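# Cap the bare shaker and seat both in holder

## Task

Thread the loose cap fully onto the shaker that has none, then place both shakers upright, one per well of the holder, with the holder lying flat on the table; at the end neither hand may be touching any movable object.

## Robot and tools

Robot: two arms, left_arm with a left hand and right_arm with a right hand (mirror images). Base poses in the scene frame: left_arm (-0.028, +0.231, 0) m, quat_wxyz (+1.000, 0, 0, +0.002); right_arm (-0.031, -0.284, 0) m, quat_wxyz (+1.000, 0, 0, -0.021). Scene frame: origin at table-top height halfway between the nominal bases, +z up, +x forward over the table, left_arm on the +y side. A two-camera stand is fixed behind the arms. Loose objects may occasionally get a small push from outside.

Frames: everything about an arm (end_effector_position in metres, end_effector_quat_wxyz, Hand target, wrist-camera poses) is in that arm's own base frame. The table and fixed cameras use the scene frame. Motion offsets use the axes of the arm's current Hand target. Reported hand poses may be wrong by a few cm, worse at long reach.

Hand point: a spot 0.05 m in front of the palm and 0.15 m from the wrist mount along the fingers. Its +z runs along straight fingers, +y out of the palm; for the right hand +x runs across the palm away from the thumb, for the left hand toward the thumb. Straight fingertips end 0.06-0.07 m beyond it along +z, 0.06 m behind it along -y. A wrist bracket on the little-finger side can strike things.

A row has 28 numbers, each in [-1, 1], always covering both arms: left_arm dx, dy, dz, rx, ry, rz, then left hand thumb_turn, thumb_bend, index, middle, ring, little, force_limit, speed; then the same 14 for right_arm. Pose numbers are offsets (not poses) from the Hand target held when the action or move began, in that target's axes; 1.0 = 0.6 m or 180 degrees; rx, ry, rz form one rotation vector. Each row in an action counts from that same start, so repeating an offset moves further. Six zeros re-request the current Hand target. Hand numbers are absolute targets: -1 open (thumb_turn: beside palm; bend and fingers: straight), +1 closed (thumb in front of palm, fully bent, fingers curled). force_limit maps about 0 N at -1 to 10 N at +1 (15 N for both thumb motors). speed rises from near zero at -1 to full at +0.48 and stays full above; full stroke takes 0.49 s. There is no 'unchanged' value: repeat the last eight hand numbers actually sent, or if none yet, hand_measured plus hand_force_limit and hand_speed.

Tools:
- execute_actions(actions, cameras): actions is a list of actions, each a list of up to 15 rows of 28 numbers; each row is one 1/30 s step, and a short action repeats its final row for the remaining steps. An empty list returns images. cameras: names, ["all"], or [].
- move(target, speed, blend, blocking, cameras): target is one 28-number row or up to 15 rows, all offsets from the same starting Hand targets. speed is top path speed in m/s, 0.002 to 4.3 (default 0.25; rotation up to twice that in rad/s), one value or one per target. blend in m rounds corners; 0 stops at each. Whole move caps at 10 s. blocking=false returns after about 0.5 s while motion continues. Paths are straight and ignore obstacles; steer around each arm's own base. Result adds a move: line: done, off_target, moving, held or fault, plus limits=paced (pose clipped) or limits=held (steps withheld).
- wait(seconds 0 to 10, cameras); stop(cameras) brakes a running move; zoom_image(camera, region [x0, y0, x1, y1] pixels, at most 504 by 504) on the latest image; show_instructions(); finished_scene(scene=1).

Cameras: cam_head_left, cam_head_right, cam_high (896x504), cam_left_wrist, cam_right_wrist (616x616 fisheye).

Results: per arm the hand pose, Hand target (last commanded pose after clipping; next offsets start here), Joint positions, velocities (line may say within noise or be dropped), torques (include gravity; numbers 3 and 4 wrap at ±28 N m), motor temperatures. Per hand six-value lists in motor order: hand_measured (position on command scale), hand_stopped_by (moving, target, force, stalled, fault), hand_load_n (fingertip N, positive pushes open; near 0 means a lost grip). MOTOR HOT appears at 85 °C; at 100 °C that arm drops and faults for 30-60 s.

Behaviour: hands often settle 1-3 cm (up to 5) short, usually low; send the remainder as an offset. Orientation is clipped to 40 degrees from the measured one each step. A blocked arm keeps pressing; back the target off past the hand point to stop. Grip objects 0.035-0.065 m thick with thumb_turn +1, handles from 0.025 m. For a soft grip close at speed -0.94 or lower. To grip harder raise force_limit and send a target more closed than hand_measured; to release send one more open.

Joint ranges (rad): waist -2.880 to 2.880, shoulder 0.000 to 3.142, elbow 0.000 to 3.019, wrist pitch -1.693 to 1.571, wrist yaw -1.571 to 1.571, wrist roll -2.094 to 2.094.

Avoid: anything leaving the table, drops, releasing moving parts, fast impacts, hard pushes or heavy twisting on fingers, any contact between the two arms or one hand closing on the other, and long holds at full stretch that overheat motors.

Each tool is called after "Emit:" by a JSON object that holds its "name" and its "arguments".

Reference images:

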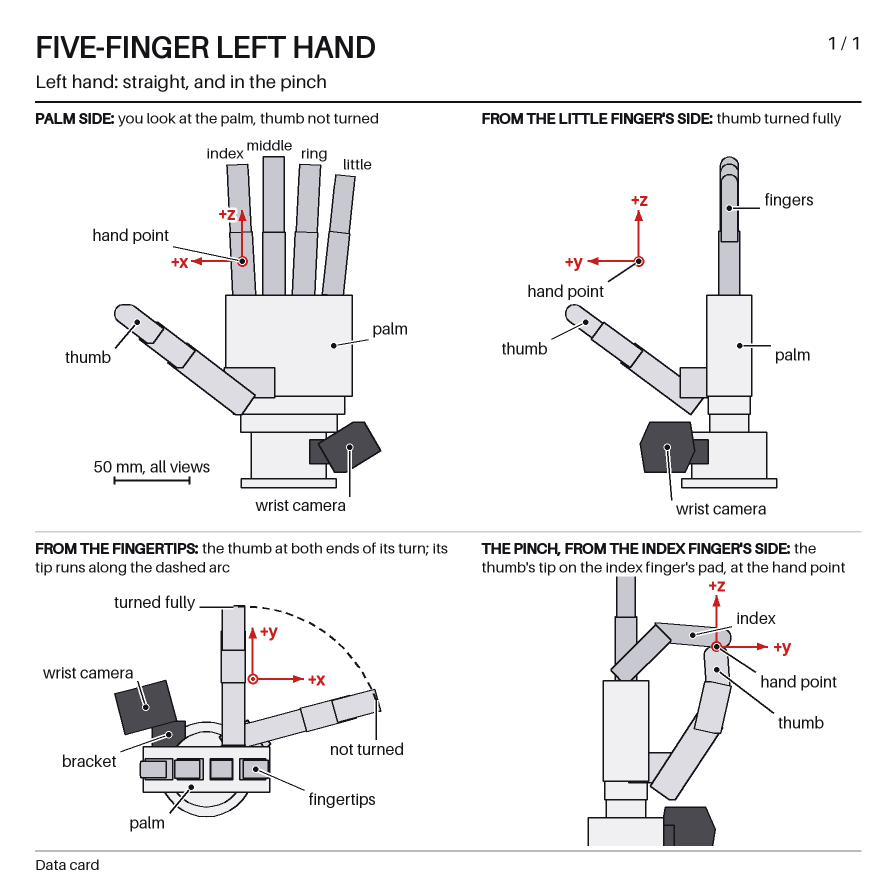

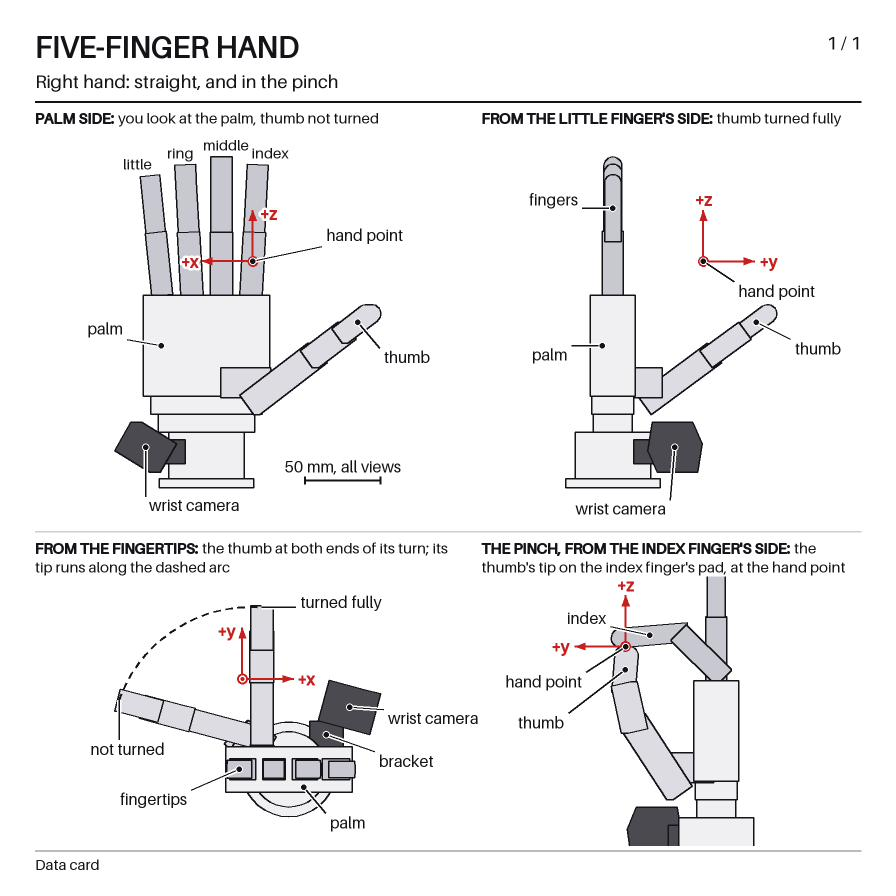

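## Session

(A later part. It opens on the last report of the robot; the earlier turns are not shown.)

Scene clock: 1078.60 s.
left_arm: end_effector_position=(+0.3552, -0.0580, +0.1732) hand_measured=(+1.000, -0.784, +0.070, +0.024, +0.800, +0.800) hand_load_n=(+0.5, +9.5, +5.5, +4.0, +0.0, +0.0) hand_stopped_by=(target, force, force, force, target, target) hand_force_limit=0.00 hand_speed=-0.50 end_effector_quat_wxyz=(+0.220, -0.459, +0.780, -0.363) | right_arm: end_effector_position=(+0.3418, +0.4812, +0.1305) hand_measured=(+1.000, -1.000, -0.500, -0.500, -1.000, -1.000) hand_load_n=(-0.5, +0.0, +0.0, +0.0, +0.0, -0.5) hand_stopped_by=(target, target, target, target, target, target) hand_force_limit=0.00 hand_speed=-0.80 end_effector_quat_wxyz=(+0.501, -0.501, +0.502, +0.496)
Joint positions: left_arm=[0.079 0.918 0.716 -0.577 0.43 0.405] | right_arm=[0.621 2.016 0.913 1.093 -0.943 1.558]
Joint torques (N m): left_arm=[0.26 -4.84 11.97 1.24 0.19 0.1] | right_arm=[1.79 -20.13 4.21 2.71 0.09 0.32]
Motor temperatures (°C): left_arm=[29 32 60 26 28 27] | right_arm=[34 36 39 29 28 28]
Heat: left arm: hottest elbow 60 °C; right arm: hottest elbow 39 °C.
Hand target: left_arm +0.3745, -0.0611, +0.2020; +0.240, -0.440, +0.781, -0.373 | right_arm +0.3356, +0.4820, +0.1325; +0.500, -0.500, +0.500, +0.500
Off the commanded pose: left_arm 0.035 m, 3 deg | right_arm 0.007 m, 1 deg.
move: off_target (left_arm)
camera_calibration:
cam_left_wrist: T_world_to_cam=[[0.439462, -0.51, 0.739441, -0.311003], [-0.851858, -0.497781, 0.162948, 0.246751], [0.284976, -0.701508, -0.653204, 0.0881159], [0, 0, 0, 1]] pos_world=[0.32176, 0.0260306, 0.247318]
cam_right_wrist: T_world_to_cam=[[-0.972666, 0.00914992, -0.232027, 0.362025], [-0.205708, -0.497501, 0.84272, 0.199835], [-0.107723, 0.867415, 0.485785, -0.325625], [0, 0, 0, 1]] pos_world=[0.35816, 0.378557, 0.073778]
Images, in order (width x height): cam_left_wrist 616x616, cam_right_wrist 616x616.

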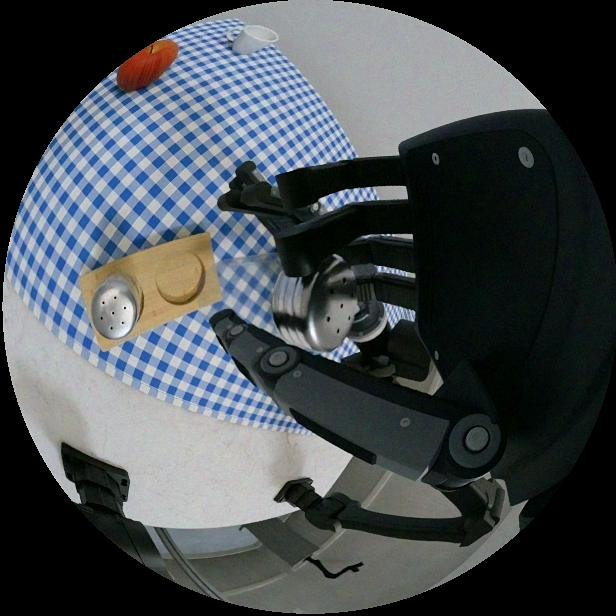

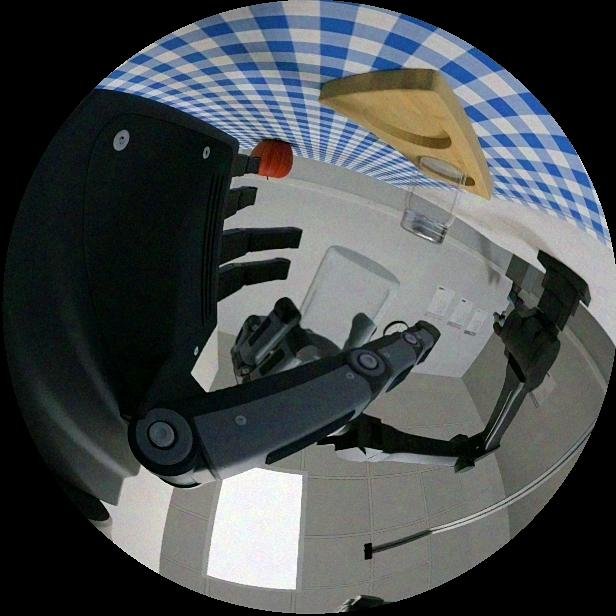

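Emit:
{"name": "move", "arguments": {"target": [0,0,0,0,0,0,1,-0.7,0.3,0.3,0.8,0.8,0,-0.5,0,0.0015,0.0185,0,0,0,1,-1,-0.5,-0.5,-1,-1,0,-0.8], "speed": 0.04, "cameras": ["cam_right_wrist", "cam_left_wrist"]}}

Scene clock: 1100.80 s.
left_arm: end_effector_position=(+0.3552, -0.0580, +0.1732) hand_measured=(+1.000, -0.784, +0.070, +0.024, +0.800, +0.800) hand_load_n=(+0.0, +10.0, +5.5, +4.0, +0.0, +0.0) hand_stopped_by=(target, force, force, force, target, target) hand_force_limit=0.00 hand_speed=-0.50 end_effector_quat_wxyz=(+0.220, -0.459, +0.780, -0.363) | right_arm: end_effector_position=(+0.3362, +0.4888, +0.1304) hand_measured=(+1.000, -1.000, -0.500, -0.500, -1.000, -1.000) hand_load_n=(+0.0, +0.0, +0.0, +0.0, +0.0, +0.0) hand_stopped_by=(target, target, target, target, target, target) hand_force_limit=0.00 hand_speed=-0.80 end_effector_quat_wxyz=(+0.501, -0.501, +0.502, +0.496)
Joint positions: left_arm=[0.079 0.918 0.716 -0.577 0.43 0.405] | right_arm=[0.64 2.016 0.913 1.093 -0.924 1.558]
Joint torques (N m): left_arm=[0.15 -4.78 11.9 1.24 0.2 0.11] | right_arm=[1.67 -19.49 5.57 2.39 0.09 0.32]
Motor temperatures (°C): left_arm=[29 32 61 26 28 27] | right_arm=[34 36 38 29 28 28]
Heat: left arm: hottest elbow 61 °C; right arm: hottest elbow 38 °C.
Hand target: left_arm +0.3745, -0.0611, +0.2020; +0.240, -0.440, +0.781, -0.373 | right_arm +0.3347, +0.4930, +0.1324; +0.500, -0.500, +0.500, +0.500
Off the commanded pose: left_arm 0.035 m, 3 deg | right_arm 0.005 m, 1 deg.
move: off_target (left_arm)
camera_calibration:
cam_left_wrist: T_world_to_cam=[[0.439462, -0.51, 0.739441, -0.311003], [-0.851858, -0.497781, 0.162948, 0.246751], [0.284976, -0.701508, -0.653204, 0.0881159], [0, 0, 0, 1]] pos_world=[0.32176, 0.0260306, 0.247318]
cam_right_wrist: T_world_to_cam=[[-0.972639, 0.00951605, -0.232125, 0.356342], [-0.205992, -0.49733, 0.842752, 0.20253], [-0.107423, 0.867509, 0.485683, -0.332819], [0, 0, 0, 1]] pos_world=[0.35256, 0.386057, 0.0736782]
Images, in order (width x height): cam_left_wrist 616x616, cam_right_wrist 616x616.

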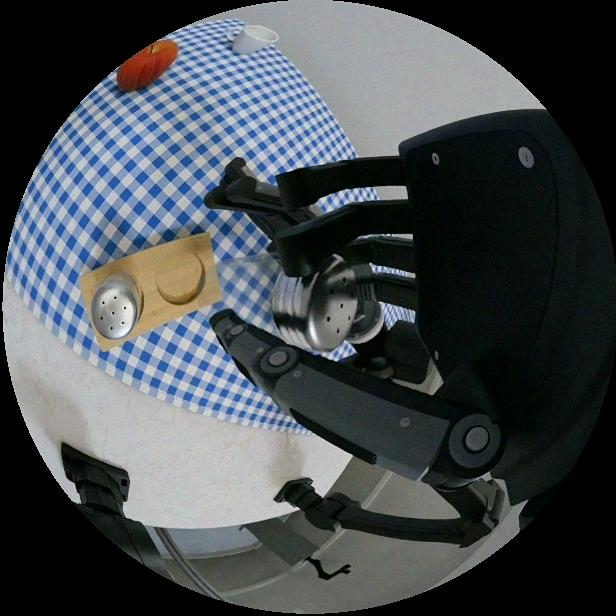

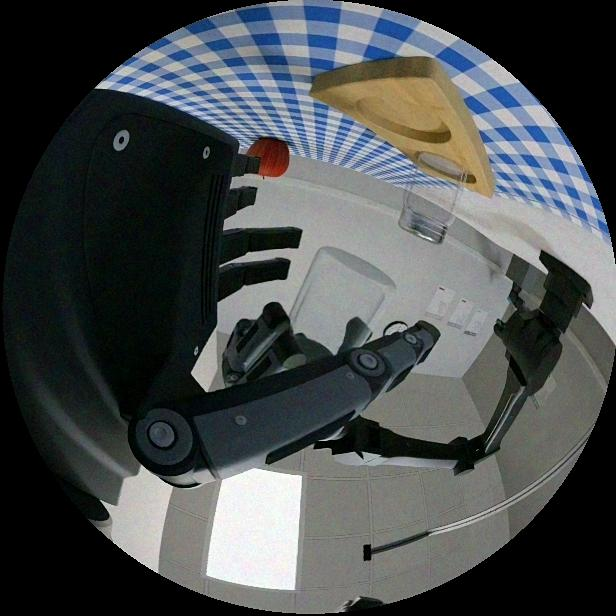

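Emit:
{"name": "move", "arguments": {"target": [0,0,0,0,0,0,1,-0.7,0.3,0.3,0.8,0.8,0,-0.5,0,-0.009,0.007,0,0,0,1,-1,-0.5,-0.5,-1,-1,0,-0.8], "speed": 0.04, "cameras": ["cam_right_wrist"]}}

Scene clock: 1102.63 s.
left_arm: end_effector_position=(+0.3552, -0.0580, +0.1732) hand_measured=(+1.000, -0.784, +0.070, +0.024, +0.800, +0.800) hand_load_n=(+0.0, +9.5, +5.5, +4.0, +0.0, +0.0) hand_stopped_by=(target, force, force, force, target, target) hand_force_limit=0.00 hand_speed=-0.50 end_effector_quat_wxyz=(+0.220, -0.459, +0.780, -0.363) | right_arm: end_effector_position=(+0.3363, +0.4888, +0.1304) hand_measured=(+1.000, -1.000, -0.500, -0.500, -1.000, -1.000) hand_load_n=(-0.5, +0.0, +0.0, +0.0, +0.0, +0.0) hand_stopped_by=(target, target, target, target, target, target) hand_force_limit=0.00 hand_speed=-0.80 end_effector_quat_wxyz=(+0.501, -0.501, +0.502, +0.496)
Joint positions: left_arm=[0.079 0.918 0.716 -0.577 0.43 0.405] | right_arm=[0.64 2.016 0.913 1.093 -0.924 1.558]
Joint torques (N m): left_arm=[0.21 -4.84 11.93 1.28 0.18 0.1] | right_arm=[1.79 -18.73 7.16 2 0.09 0.32]
Motor temperatures (°C): left_arm=[29 32 61 26 28 27] | right_arm=[34 36 38 29 28 28]
Heat: left arm: hottest elbow 61 °C; right arm: hottest elbow 38 °C.
Hand target: left_arm +0.3745, -0.0611, +0.2020; +0.240, -0.440, +0.781, -0.373 | right_arm +0.3401, +0.4972, +0.1324; +0.500, -0.500, +0.500, +0.500
Off the commanded pose: left_arm 0.035 m, 3 deg | right_arm 0.009 m, 1 deg.
move: off_target (left_arm)
camera_calibration:
cam_right_wrist: T_world_to_cam=[[-0.97263, 0.00986572, -0.232149, 0.356205], [-0.206195, -0.497232, 0.84276, 0.202613], [-0.107118, 0.867562, 0.485657, -0.333032], [0, 0, 0, 1]] pos_world=[0.352559, 0.386157, 0.0736782]
Images, in order (width x height): cam_right_wrist 616x616.

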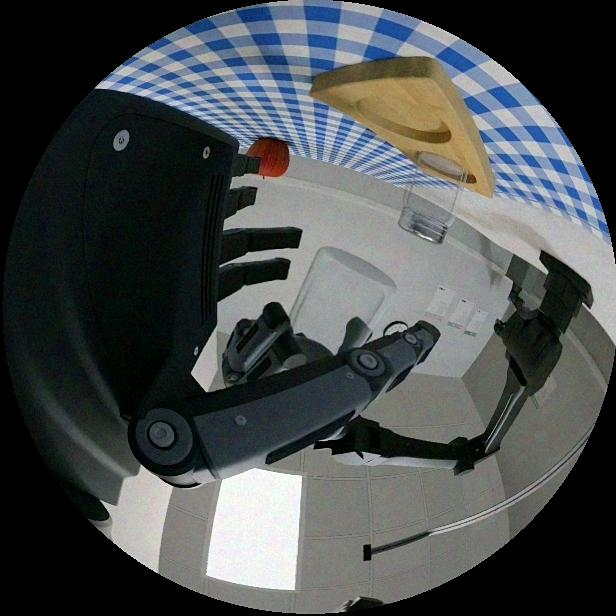

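Emit:
{"name": "zoom_image", "arguments": {"camera": "cam_right_wrist", "region": [215, 225, 455, 435]}}

Scaled by 2.100 from the camera's 616x616 image, which has a finer 880x880 frame.

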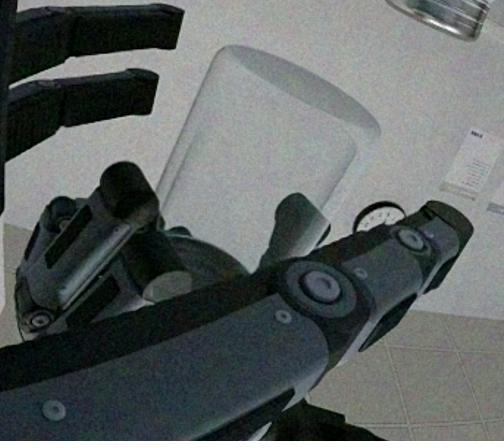

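Emit:
{"name": "move", "arguments": {"target": [0,0,0,0,0,0,1,-0.7,0.3,0.3,0.8,0.8,0,-0.5,0,-0.005,0.003,0,0,0,1,-1,-0.5,-0.5,-1,-1,0,-0.8], "speed": 0.05}}

Scene clock: 1111.80 s.
left_arm: end_effector_position=(+0.3552, -0.0580, +0.1732) hand_measured=(+1.000, -0.784, +0.070, +0.024, +0.800, +0.800) hand_load_n=(+0.5, +9.5, +5.5, +4.0, +0.0, +0.0) hand_stopped_by=(target, force, force, force, target, target) hand_force_limit=0.00 hand_speed=-0.50 end_effector_quat_wxyz=(+0.220, -0.459, +0.780, -0.363) | right_arm: end_effector_position=(+0.3382, +0.4902, +0.1327) hand_measured=(+1.000, -1.000, -0.500, -0.500, -1.000, -1.000) hand_load_n=(+0.0, +0.0, +0.0, +0.0, +0.0, +0.0) hand_stopped_by=(target, target, target, target, target, target) hand_force_limit=0.00 hand_speed=-0.80 end_effector_quat_wxyz=(+0.504, -0.501, +0.500, +0.495)
Joint positions: left_arm=[0.079 0.918 0.716 -0.577 0.43 0.405] | right_arm=[0.64 2.016 0.921 1.093 -0.924 1.558]
Joint torques (N m): left_arm=[0.32 -4.6 11.96 1.2 0.19 0.11] | right_arm=[1.73 -18.32 7.46 1.8 0.07 0.32]
Motor temperatures (°C): left_arm=[29 32 61 26 28 27] | right_arm=[34 36 38 29 28 28]
Heat: left arm: hottest elbow 61 °C; right arm: hottest elbow 38 °C.
Hand target: left_arm +0.3745, -0.0611, +0.2020; +0.240, -0.440, +0.781, -0.373 | right_arm +0.3432, +0.4991, +0.1325; +0.500, -0.500, +0.500, +0.500
Off the commanded pose: left_arm 0.035 m, 3 deg | right_arm 0.010 m, 1 deg.
move: off_target (left_arm)

Emit:
{"name": "execute_actions", "arguments": {"actions": [[[0,0,0,0,0,0,1,-0.7,0.3,0.3,0.8,0.8,0,-0.5,0,0,0,0,0,0,1,-0.45,0.2,0.2,-1,-1,-0.5,-0.93]],[[0,0,0,0,0,0,1,-0.7,0.3,0.3,0.8,0.8,0,-0.5,0,0,0,0,0,0,1,-0.45,0.2,0.2,-1,-1,-0.5,-0.93]]]}}

Scene clock: 1120.13 s.
left_arm: end_effector_position=(+0.3547, -0.0591, +0.1730) hand_measured=(+1.000, -0.784, +0.070, +0.024, +0.800, +0.800) hand_load_n=(+0.0, +10.0, +5.5, +4.0, +0.0, +0.0) hand_stopped_by=(target, force, force, force, target, target) hand_force_limit=0.00 hand_speed=-0.50 end_effector_quat_wxyz=(+0.219, -0.458, +0.781, -0.364) | right_arm: end_effector_position=(+0.3382, +0.4904, +0.1327) hand_measured=(+1.000, -0.752, -0.022, -0.016, -1.000, -1.000) hand_load_n=(-0.5, +4.0, +1.0, +4.0, +0.0, +0.0) hand_stopped_by=(target, force, force, force, target, target) hand_force_limit=-0.50 hand_speed=-0.93 end_effector_quat_wxyz=(+0.504, -0.501, +0.500, +0.495)
Joint positions: left_arm=[0.076 0.918 0.716 -0.578 0.43 0.405] | right_arm=[0.641 2.016 0.921 1.093 -0.922 1.558]
Joint torques (N m): left_arm=[0.56 -4.66 11.93 1.26 0.2 0.1] | right_arm=[1.67 -18.43 7.43 1.78 0.02 0.32]
Motor temperatures (°C): left_arm=[29 32 62 26 28 27] | right_arm=[34 36 39 29 28 28]
Heat: left arm: hottest elbow 62 °C; right arm: hottest elbow 39 °C.
Hand target: left_arm +0.3746, -0.0610, +0.2020; +0.241, -0.440, +0.780, -0.373 | right_arm +0.3431, +0.4990, +0.1325; +0.500, -0.500, +0.500, +0.500
Off the commanded pose: left_arm 0.035 m, 3 deg | right_arm 0.010 m, 1 deg.

Emit:
{"name": "wait", "arguments": {"seconds": 0.2, "cameras": ["cam_right_wrist", "cam_left_wrist"]}}

Emit:
{"name": "zoom_image", "arguments": {"camera": "cam_right_wrist", "region": [200, 220, 460, 440]}}

Emit:
{"name": "zoom_image", "arguments": {"camera": "cam_left_wrist", "region": [200, 150, 440, 420]}}

Scene clock: 1121.47 s.
left_arm: end_effector_position=(+0.3547, -0.0591, +0.1730) hand_measured=(+1.000, -0.784, +0.070, +0.024, +0.800, +0.800) hand_load_n=(-0.5, +9.5, +5.5, +4.5, +0.0, +0.0) hand_stopped_by=(target, force, force, force, target, target) hand_force_limit=0.00 hand_speed=-0.50 end_effector_quat_wxyz=(+0.219, -0.458, +0.781, -0.364) | right_arm: end_effector_position=(+0.3382, +0.4904, +0.1327) hand_measured=(+1.000, -0.752, -0.022, -0.016, -1.000, -1.000) hand_load_n=(-0.5, +4.0, +1.5, +3.5, +0.0, +0.0) hand_stopped_by=(target, force, force, force, target, target) hand_force_limit=-0.50 hand_speed=-0.93 end_effector_quat_wxyz=(+0.504, -0.501, +0.500, +0.495)
Joint positions: left_arm=[0.076 0.918 0.716 -0.578 0.43 0.405] | right_arm=[0.641 2.016 0.921 1.093 -0.922 1.558]
Joint torques (N m): left_arm=[0.44 -4.78 11.95 1.29 0.2 0.11] | right_arm=[1.73 -18.37 7.46 1.81 0.02 0.32]
Motor temperatures (°C): left_arm=[29 32 62 26 28 27] | right_arm=[34 36 39 29 28 28]
Heat: left arm: hottest elbow 62 °C; right arm: hottest elbow 39 °C.
Hand target: left_arm +0.3746, -0.0610, +0.2020; +0.241, -0.440, +0.780, -0.373 | right_arm +0.3431, +0.4990, +0.1325; +0.500, -0.500, +0.500, +0.500
Off the commanded pose: left_arm 0.035 m, 3 deg | right_arm 0.010 m, 1 deg.
wait: 0.20 s; at rest from the start
camera_calibration:
cam_left_wrist: T_world_to_cam=[[0.438827, -0.511265, 0.738944, -0.311038], [-0.85315, -0.495211, 0.164019, 0.246275], [0.282076, -0.702406, -0.653498, 0.0884052], [0, 0, 0, 1]] pos_world=[0.321664, 0.0250313, 0.247219]
cam_right_wrist: T_world_to_cam=[[-0.971255, 0.0116817, -0.237756, 0.35803], [-0.211493, -0.500737, 0.839365, 0.205777], [-0.109248, 0.865521, 0.488814, -0.334024], [0, 0, 0, 1]] pos_world=[0.354767, 0.387963, 0.0756772]
Images, in order (width x height): cam_left_wrist 616x616, cam_right_wrist 616x616.

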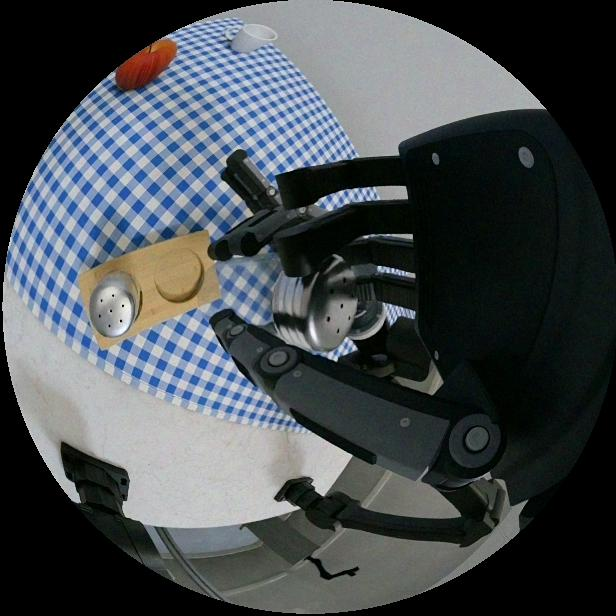

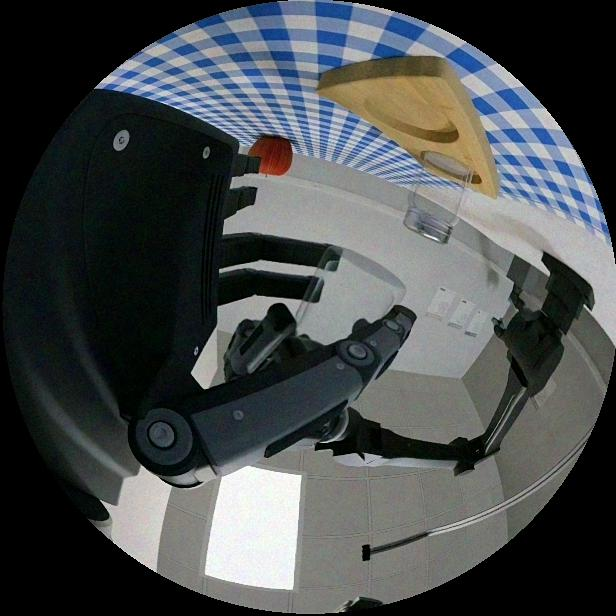

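Scaled by 1.938 from the camera's 616x616 image, which has a finer 880x880 frame.

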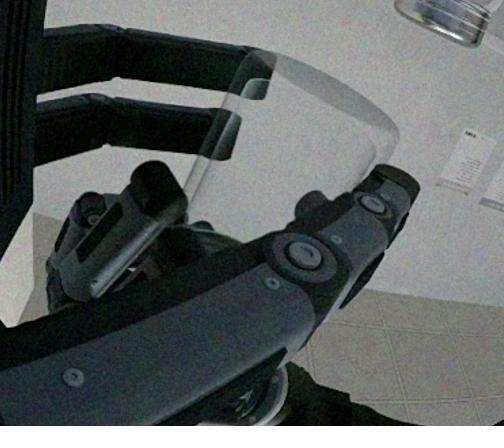

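Scaled by 1.867 from the camera's 616x616 image, which has a finer 880x880 frame.

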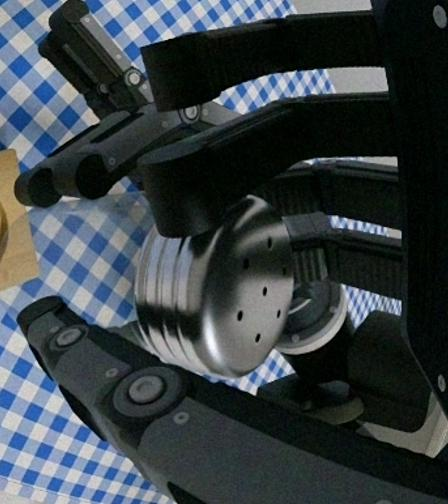

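Emit:
{"name": "execute_actions", "arguments": {"actions": [[[0,0,0,0,0,0,1,-0.7,0.3,0.3,0.8,0.8,0,-0.5,0,0,0,0,0,0,1,-0.4,0.25,0.25,-1,-1,0,-0.93]],[[0,0,0,0,0,0,1,-0.7,0.3,0.3,0.8,0.8,0,-0.5,0,0,0,0,0,0,1,-0.4,0.25,0.25,-1,-1,0,-0.93]]]}}

Scene clock: 1123.80 s.
left_arm: end_effector_position=(+0.3546, -0.0595, +0.1730) hand_measured=(+1.000, -0.784, +0.070, +0.024, +0.800, +0.800) hand_load_n=(-0.5, +10.0, +5.5, +4.0, +0.0, +0.0) hand_stopped_by=(target, force, force, force, target, target) hand_force_limit=0.00 hand_speed=-0.50 end_effector_quat_wxyz=(+0.219, -0.457, +0.781, -0.364) | right_arm: end_effector_position=(+0.3385, +0.4908, +0.1330) hand_measured=(+1.000, -0.750, -0.006, -0.012, -1.000, -1.000) hand_load_n=(-3.5, +8.0, +6.0, +3.0, +0.0, +0.0) hand_stopped_by=(target, force, force, force, target, target) hand_force_limit=0.00 hand_speed=-0.93 end_effector_quat_wxyz=(+0.504, -0.501, +0.500, +0.495)
Joint positions: left_arm=[0.074 0.918 0.716 -0.579 0.43 0.405] | right_arm=[0.641 2.016 0.922 1.093 -0.922 1.558]
Joint torques (N m): left_arm=[0.56 -4.78 11.93 1.31 0.19 0.1] | right_arm=[1.67 -18.43 7.36 1.81 0.01 0.32]
Motor temperatures (°C): left_arm=[29 32 62 26 28 27] | right_arm=[34 36 39 29 28 28]
Heat: left arm: hottest elbow 62 °C; right arm: hottest elbow 39 °C.
Hand target: left_arm +0.3745, -0.0611, +0.2020; +0.241, -0.440, +0.780, -0.373 | right_arm +0.3431, +0.4991, +0.1325; +0.500, -0.500, +0.500, +0.500
Off the commanded pose: left_arm 0.035 m, 3 deg | right_arm 0.010 m, 1 deg.

Emit:
{"name": "execute_actions", "arguments": {"actions": [[[0,0,0,0,0,0,1,-1,-0.1,-0.1,0.8,0.8,0,-0.8,0,0,0,0,0,0,1,-0.4,0.25,0.25,-1,-1,0,-0.93]]], "cameras": ["cam_left_wrist", "cam_right_wrist"]}}

Scene clock: 1133.67 s.
left_arm: end_effector_position=(+0.3578, -0.0593, +0.1785) hand_measured=(+1.000, -1.000, -0.100, -0.100, +0.800, +0.800) hand_load_n=(+0.0, +0.0, +0.0, +0.0, +0.0, +0.0) hand_stopped_by=(target, target, target, target, target, target) hand_force_limit=0.00 hand_speed=-0.80 end_effector_quat_wxyz=(+0.223, -0.455, +0.780, -0.366) | right_arm: end_effector_position=(+0.3385, +0.4909, +0.1325) hand_measured=(+1.000, -0.750, -0.006, -0.012, -1.000, -1.000) hand_load_n=(-4.5, +8.5, +5.0, +3.0, +0.0, +0.0) hand_stopped_by=(target, force, force, force, target, target) hand_force_limit=0.00 hand_speed=-0.93 end_effector_quat_wxyz=(+0.503, -0.501, +0.501, +0.495)
Joint positions: left_arm=[0.074 0.918 0.727 -0.579 0.43 0.405] | right_arm=[0.641 2.017 0.922 1.09 -0.922 1.558]
Joint torques (N m): left_arm=[0.62 -4.84 11.28 1.33 0.19 0.11] | right_arm=[1.73 -18.37 7.36 1.91 -0.01 0.32]
Motor temperatures (°C): left_arm=[29 32 62 26 28 27] | right_arm=[34 36 40 29 28 28]
Heat: left arm: hottest elbow 62 °C; right arm: hottest elbow 40 °C.
Hand target: left_arm +0.3744, -0.0611, +0.2018; +0.240, -0.440, +0.781, -0.373 | right_arm +0.3431, +0.4991, +0.1324; +0.500, -0.500, +0.500, +0.500
Off the commanded pose: left_arm 0.029 m, 3 deg | right_arm 0.009 m, 1 deg.
camera_calibration:
cam_left_wrist: T_world_to_cam=[[0.430588, -0.512337, 0.743038, -0.314371], [-0.855369, -0.49434, 0.154828, 0.250387], [0.287989, -0.702239, -0.651094, 0.0884584], [0, 0, 0, 1]] pos_world=[0.324062, 0.0248313, 0.252417]
cam_right_wrist: T_world_to_cam=[[-0.971693, 0.0116806, -0.235958, 0.358213], [-0.210099, -0.499457, 0.840477, 0.205026], [-0.108034, 0.86626, 0.487773, -0.334938], [0, 0, 0, 1]] pos_world=[0.354964, 0.388361, 0.0755776]
Images, in order (width x height): cam_left_wrist 616x616, cam_right_wrist 616x616.

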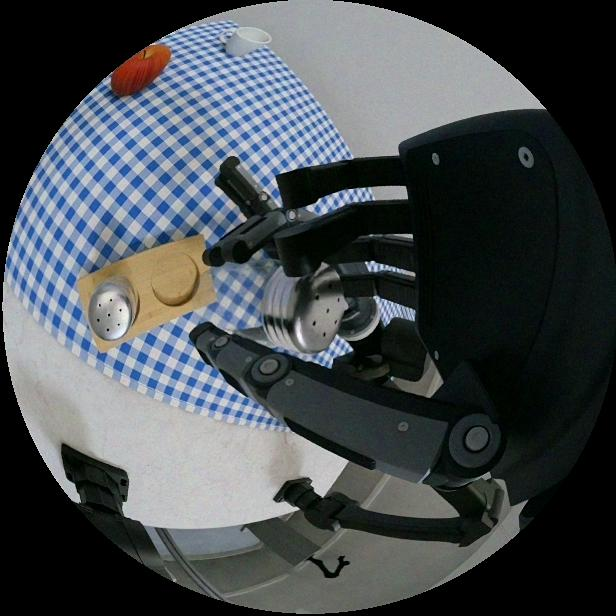

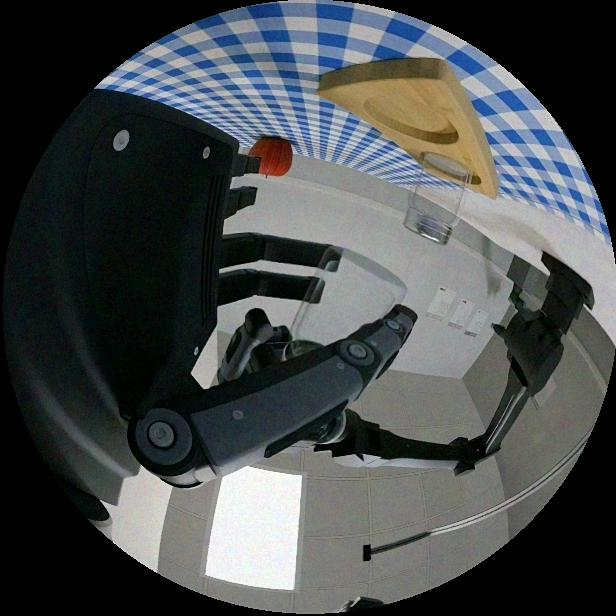

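Emit:
{"name": "move", "arguments": {"target": [-0.0046,-0.0793,-0.0604,0,0,0,1,-1,-0.1,-0.1,0.8,0.8,0,-0.8,0,0,0,0,0,0,1,-0.4,0.25,0.25,-1,-1,0,-0.93], "speed": 0.08, "cameras": ["cam_left_wrist", "cam_right_wrist"]}}

Scene clock: 1136.37 s.
left_arm: end_effector_position=(+0.3626, -0.0589, +0.2338) hand_measured=(+1.000, -1.000, -0.100, -0.100, +0.800, +0.800) hand_load_n=(+0.0, +0.0, +0.0, +0.0, +0.0, +0.0) hand_stopped_by=(target, target, target, target, target, target) hand_force_limit=0.00 hand_speed=-0.80 end_effector_quat_wxyz=(+0.220, -0.457, +0.781, -0.364) | right_arm: end_effector_position=(+0.3385, +0.4909, +0.1325) hand_measured=(+1.000, -0.750, -0.006, -0.012, -1.000, -1.000) hand_load_n=(-4.0, +8.5, +5.0, +3.0, +0.0, +0.0) hand_stopped_by=(target, force, force, force, target, target) hand_force_limit=0.00 hand_speed=-0.93 end_effector_quat_wxyz=(+0.503, -0.501, +0.501, +0.495)
Joint positions: left_arm=[0.074 0.918 0.876 -0.736 0.43 0.405] | right_arm=[0.641 2.017 0.922 1.09 -0.922 1.558]
Joint torques (N m): left_arm=[0.56 -5.77 11.49 1.26 0.18 0.1] | right_arm=[1.67 -18.37 7.38 1.89 -0.01 0.32]
Motor temperatures (°C): left_arm=[29 32 62 26 28 27] | right_arm=[34 36 40 29 28 28]
Heat: left arm: hottest elbow 62 °C; right arm: hottest elbow 40 °C.
Hand target: left_arm +0.3745, -0.0611, +0.2618; +0.241, -0.440, +0.780, -0.373 | right_arm +0.3431, +0.4991, +0.1324; +0.500, -0.500, +0.500, +0.500
Off the commanded pose: left_arm 0.030 m, 3 deg | right_arm 0.009 m, 1 deg.
move: off_target (left_arm)
camera_calibration:
cam_left_wrist: T_world_to_cam=[[0.436509, -0.511928, 0.739858, -0.358713], [-0.854107, -0.494246, 0.161932, 0.244007], [0.282774, -0.702602, -0.652984, 0.125629], [0, 0, 0, 1]] pos_world=[0.329465, 0.0252315, 0.307918]
cam_right_wrist: T_world_to_cam=[[-0.971693, 0.0116806, -0.235958, 0.358213], [-0.210099, -0.499457, 0.840477, 0.205026], [-0.108034, 0.86626, 0.487773, -0.334938], [0, 0, 0, 1]] pos_world=[0.354964, 0.388361, 0.0755776]
Images, in order (width x height): cam_left_wrist 616x616, cam_right_wrist 616x616.

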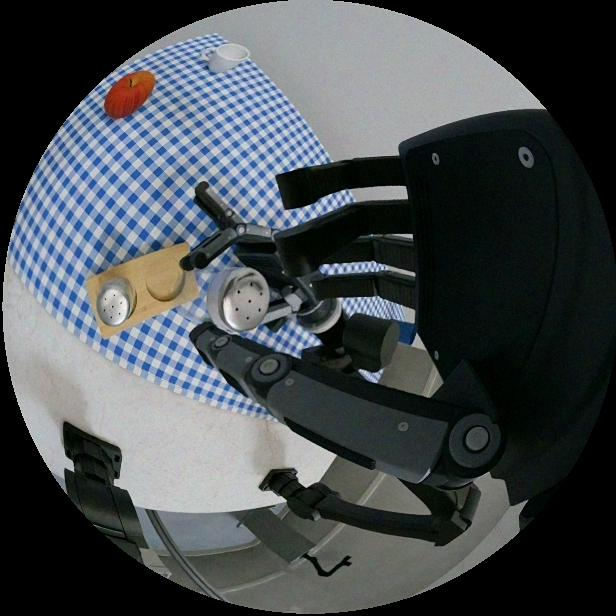

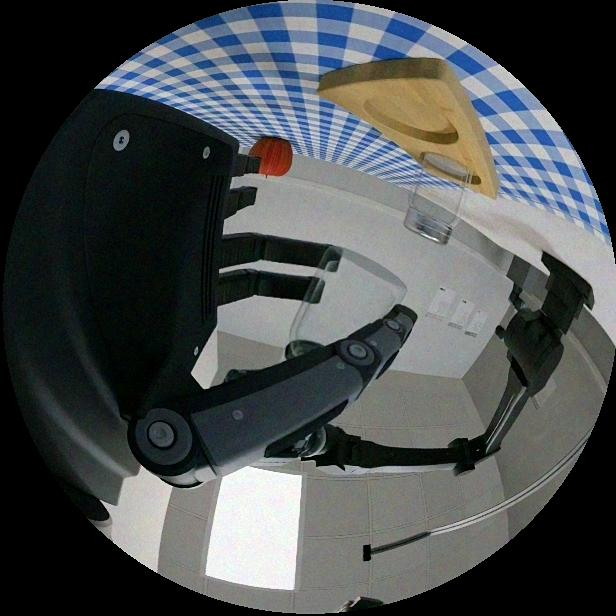

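Emit:
{"name": "zoom_image", "arguments": {"camera": "cam_left_wrist", "region": [160, 220, 360, 370]}}

Emit:
{"name": "zoom_image", "arguments": {"camera": "cam_right_wrist", "region": [200, 220, 460, 480]}}

Scaled by 2.520 from the camera's 616x616 image, which has a finer 880x880 frame.

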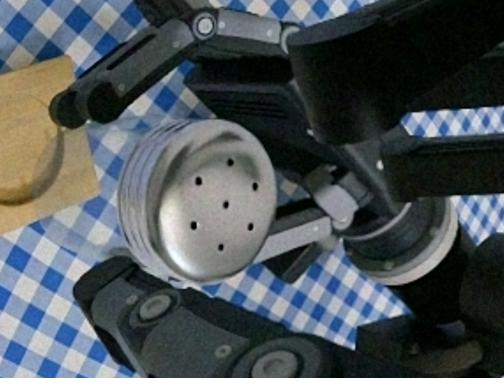

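Scaled by 1.938 from the camera's 616x616 image, which has a finer 880x880 frame.

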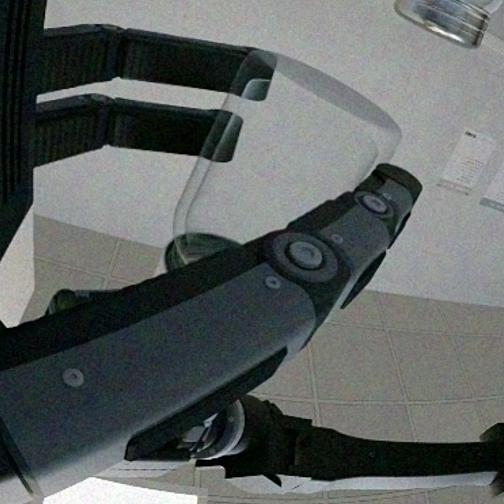

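Emit:
{"name": "move", "arguments": {"target": [[0,0,0,0.0403,-0.0011,-0.0186,1,-1,-0.4,-0.4,-1,-1,0,-0.8,0,0,0,0,0,0,1,-0.4,0.25,0.25,-1,-1,0,-0.93]], "speed": 0.2, "cameras": ["cam_left_wrist"]}}

Emit:
{"name": "zoom_image", "arguments": {"camera": "cam_left_wrist", "region": [140, 220, 340, 380]}}

Scene clock: 1155.43 s.
left_arm: end_effector_position=(+0.3713, -0.0655, +0.2494) hand_measured=(+1.000, -1.000, -0.400, -0.400, -1.000, -1.000) hand_load_n=(+0.0, +0.0, +0.0, +0.0, +0.0, +0.0) hand_stopped_by=(target, target, target, target, target, target) hand_force_limit=0.00 hand_speed=-0.80 end_effector_quat_wxyz=(+0.243, -0.448, +0.751, -0.420) | right_arm: end_effector_position=(+0.3385, +0.4909, +0.1325) hand_measured=(+1.000, -0.750, -0.006, -0.012, -1.000, -1.000) hand_load_n=(-4.5, +8.5, +5.0, +3.0, +0.0, +0.0) hand_stopped_by=(target, force, force, force, target, target) hand_force_limit=0.00 hand_speed=-0.93 end_effector_quat_wxyz=(+0.503, -0.501, +0.501, +0.495)
Joint positions: left_arm=[0.102 0.875 0.831 -0.606 0.509 0.342] | right_arm=[0.641 2.017 0.922 1.09 -0.922 1.558]
Joint torques (N m): left_arm=[2.78 -6.59 8.17 2.02 0.42 -0.12] | right_arm=[1.67 -18.37 7.35 1.88 -0.01 0.32]
Motor temperatures (°C): left_arm=[29 32 57 26 28 27] | right_arm=[34 36 40 29 28 28]
Heat: left arm: hottest elbow 57 °C; right arm: hottest elbow 40 °C.
Hand target: left_arm +0.3745, -0.0612, +0.2618; +0.258, -0.447, +0.742, -0.428 | right_arm +0.3431, +0.4991, +0.1324; +0.500, -0.500, +0.500, +0.500
Off the commanded pose: left_arm 0.014 m, 2 deg | right_arm 0.009 m, 1 deg.
move: off_target (left_arm)
camera_calibration:
cam_left_wrist: T_world_to_cam=[[0.355357, -0.443828, 0.822641, -0.363475], [-0.866381, -0.486743, 0.111646, 0.26323], [0.350863, -0.752394, -0.557492, 0.0763517], [0, 0, 0, 1]] pos_world=[0.330432, 0.0242517, 0.312186]
Images, in order (width x height): cam_left_wrist 616x616.

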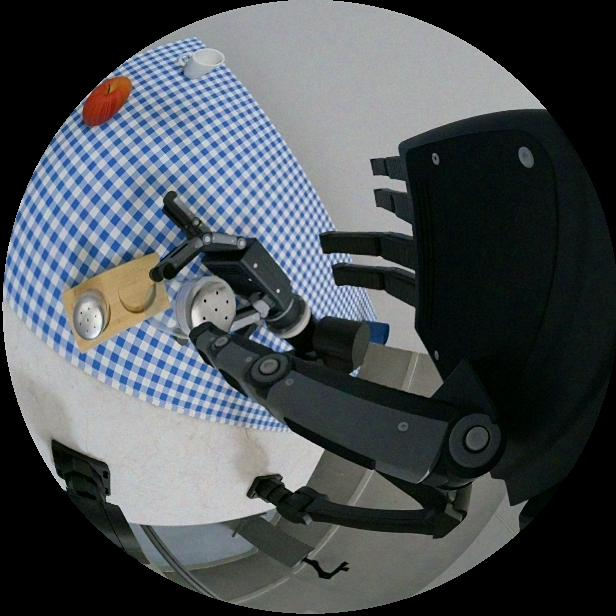

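Scaled by 2.520 from the camera's 616x616 image, which has a finer 880x880 frame.

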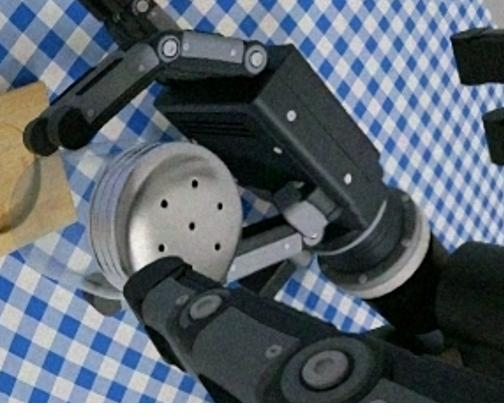

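Emit:
{"name": "move", "arguments": {"target": [[-0.0117,0.004,-0.007,0,-0.1819,-0.105,1,-1,-0.4,-0.4,-1,-1,0,-0.8,0,0,0,0,0,0,1,-0.4,0.25,0.25,-1,-1,0,-0.93],[-0.0235,0.0081,-0.014,0,-0.3743,-0.2161,1,-1,-0.4,-0.4,-1,-1,0,-0.8,0,0,0,0,0,0,1,-0.4,0.25,0.25,-1,-1,0,-0.93]], "speed": 0.25, "blend": [0.01, 0], "cameras": ["all"]}}

Emit:
{"name": "zoom_image", "arguments": {"camera": "cam_left_wrist", "region": [140, 220, 340, 380]}}

Scene clock: 1164.50 s.
left_arm: end_effector_position=(+0.3597, -0.0331, +0.2413) hand_measured=(+1.000, -1.000, -0.400, -0.400, -1.000, -1.000) hand_load_n=(+0.0, +0.0, +0.0, +0.0, +0.0, +0.0) hand_stopped_by=(target, target, target, target, target, target) hand_force_limit=0.00 hand_speed=-0.80 end_effector_quat_wxyz=(-0.471, +0.814, -0.304, +0.152) | right_arm: end_effector_position=(+0.3385, +0.4909, +0.1325) hand_measured=(+1.000, -0.750, -0.006, -0.012, -1.000, -1.000) hand_load_n=(-4.5, +8.0, +5.0, +3.0, +0.0, +0.0) hand_stopped_by=(target, force, force, force, target, target) hand_force_limit=0.00 hand_speed=-0.93 end_effector_quat_wxyz=(+0.503, -0.501, +0.501, +0.495)
Joint positions: left_arm=[-0.448 1 0.939 -1.155 -0.996 -1.108] | right_arm=[0.641 2.017 0.922 1.09 -0.922 1.558]
Joint torques (N m): left_arm=[0.38 -4.89 10.74 0.5 -0.77 -0.11] | right_arm=[1.67 -18.43 7.38 1.89 0 0.32]
Motor temperatures (°C): left_arm=[29 32 56 26 28 27] | right_arm=[34 36 40 29 28 28]
Heat: left arm: hottest elbow 56 °C; right arm: hottest elbow 40 °C.
Hand target: left_arm +0.3724, -0.0441, +0.2617; -0.470, +0.814, -0.297, +0.171 | right_arm +0.3431, +0.4991, +0.1324; +0.500, -0.500, +0.500, +0.500
Off the commanded pose: left_arm 0.027 m, 2 deg | right_arm 0.009 m, 1 deg.
move: off_target (left_arm)
camera_calibration:
cam_left_wrist: T_world_to_cam=[[0.524148, 0.223234, 0.821849, -0.376697], [0.315786, -0.947184, 0.0558796, -0.15717], [0.790916, 0.230239, -0.566958, -0.0231993], [0, 0, 0, 1]] pos_world=[0.265425, -0.0594358, 0.305217]
cam_right_wrist: T_world_to_cam=[[-0.971693, 0.0116806, -0.235958, 0.358213], [-0.210099, -0.499457, 0.840477, 0.205026], [-0.108034, 0.86626, 0.487773, -0.334938], [0, 0, 0, 1]] pos_world=[0.354964, 0.388361, 0.0755776]

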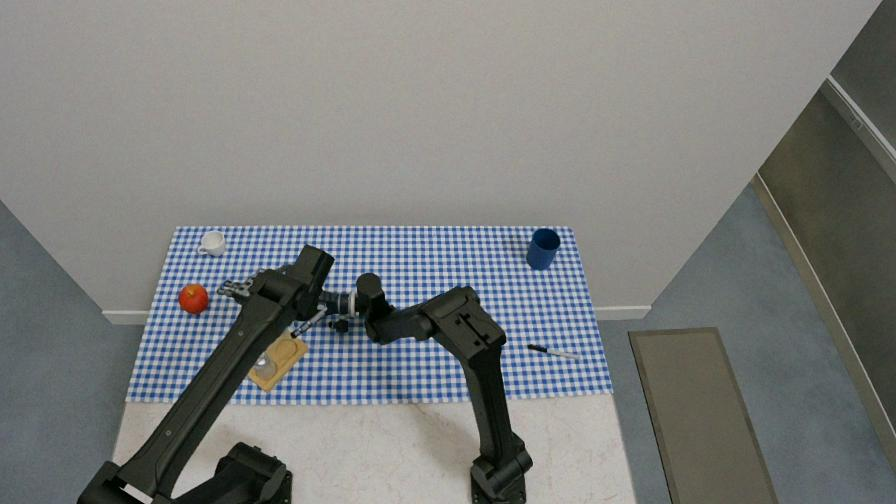

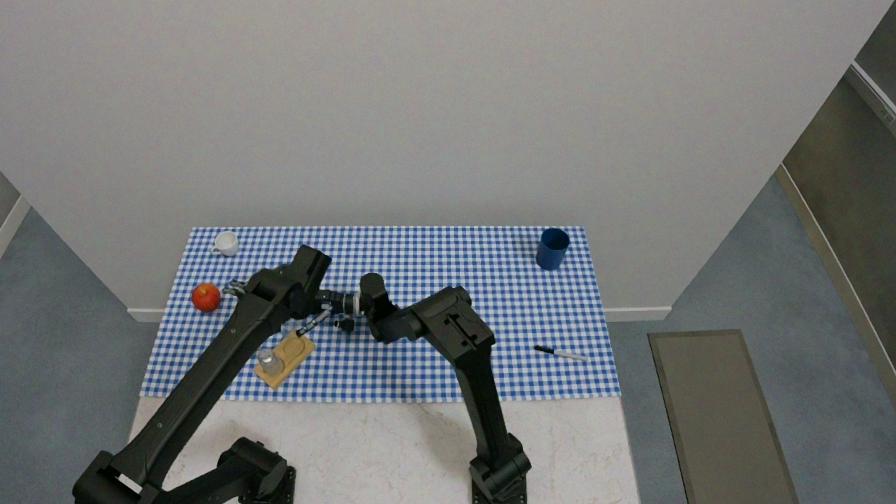

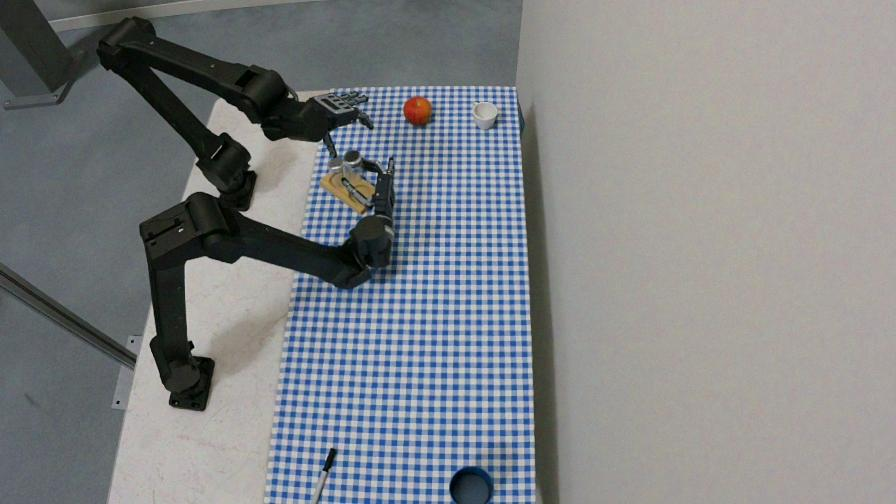

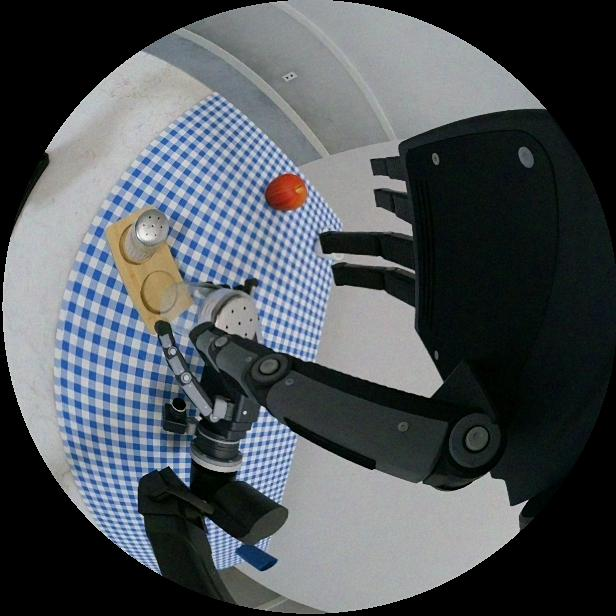

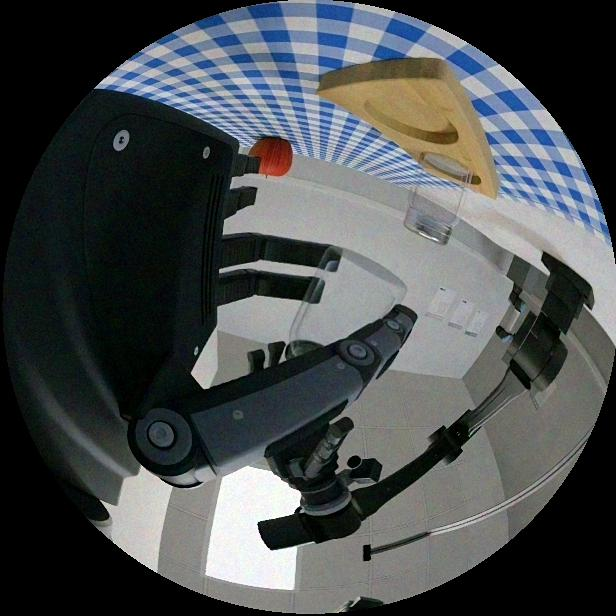

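Scaled by 2.520 from the camera's 616x616 image, which has a finer 880x880 frame.

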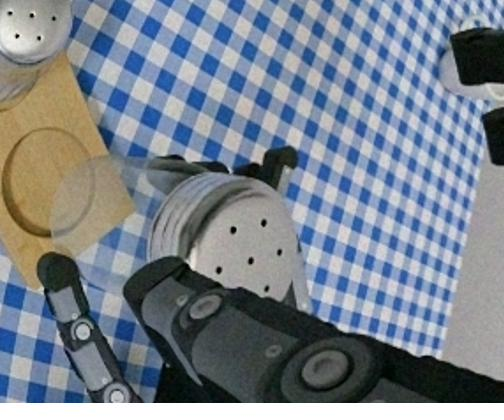

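Emit:
{"name": "zoom_image", "arguments": {"camera": "cam_left_wrist", "region": [145, 265, 265, 355]}}

Scaled by 4.200 from the camera's 616x616 image, which has a finer 880x880 frame.

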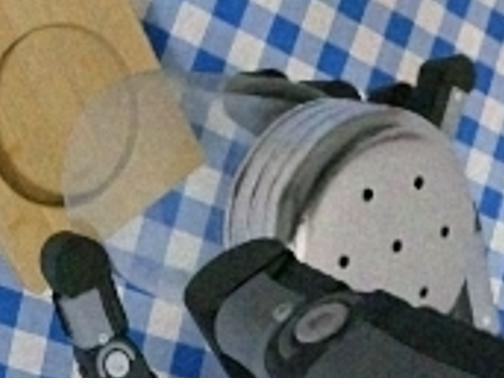

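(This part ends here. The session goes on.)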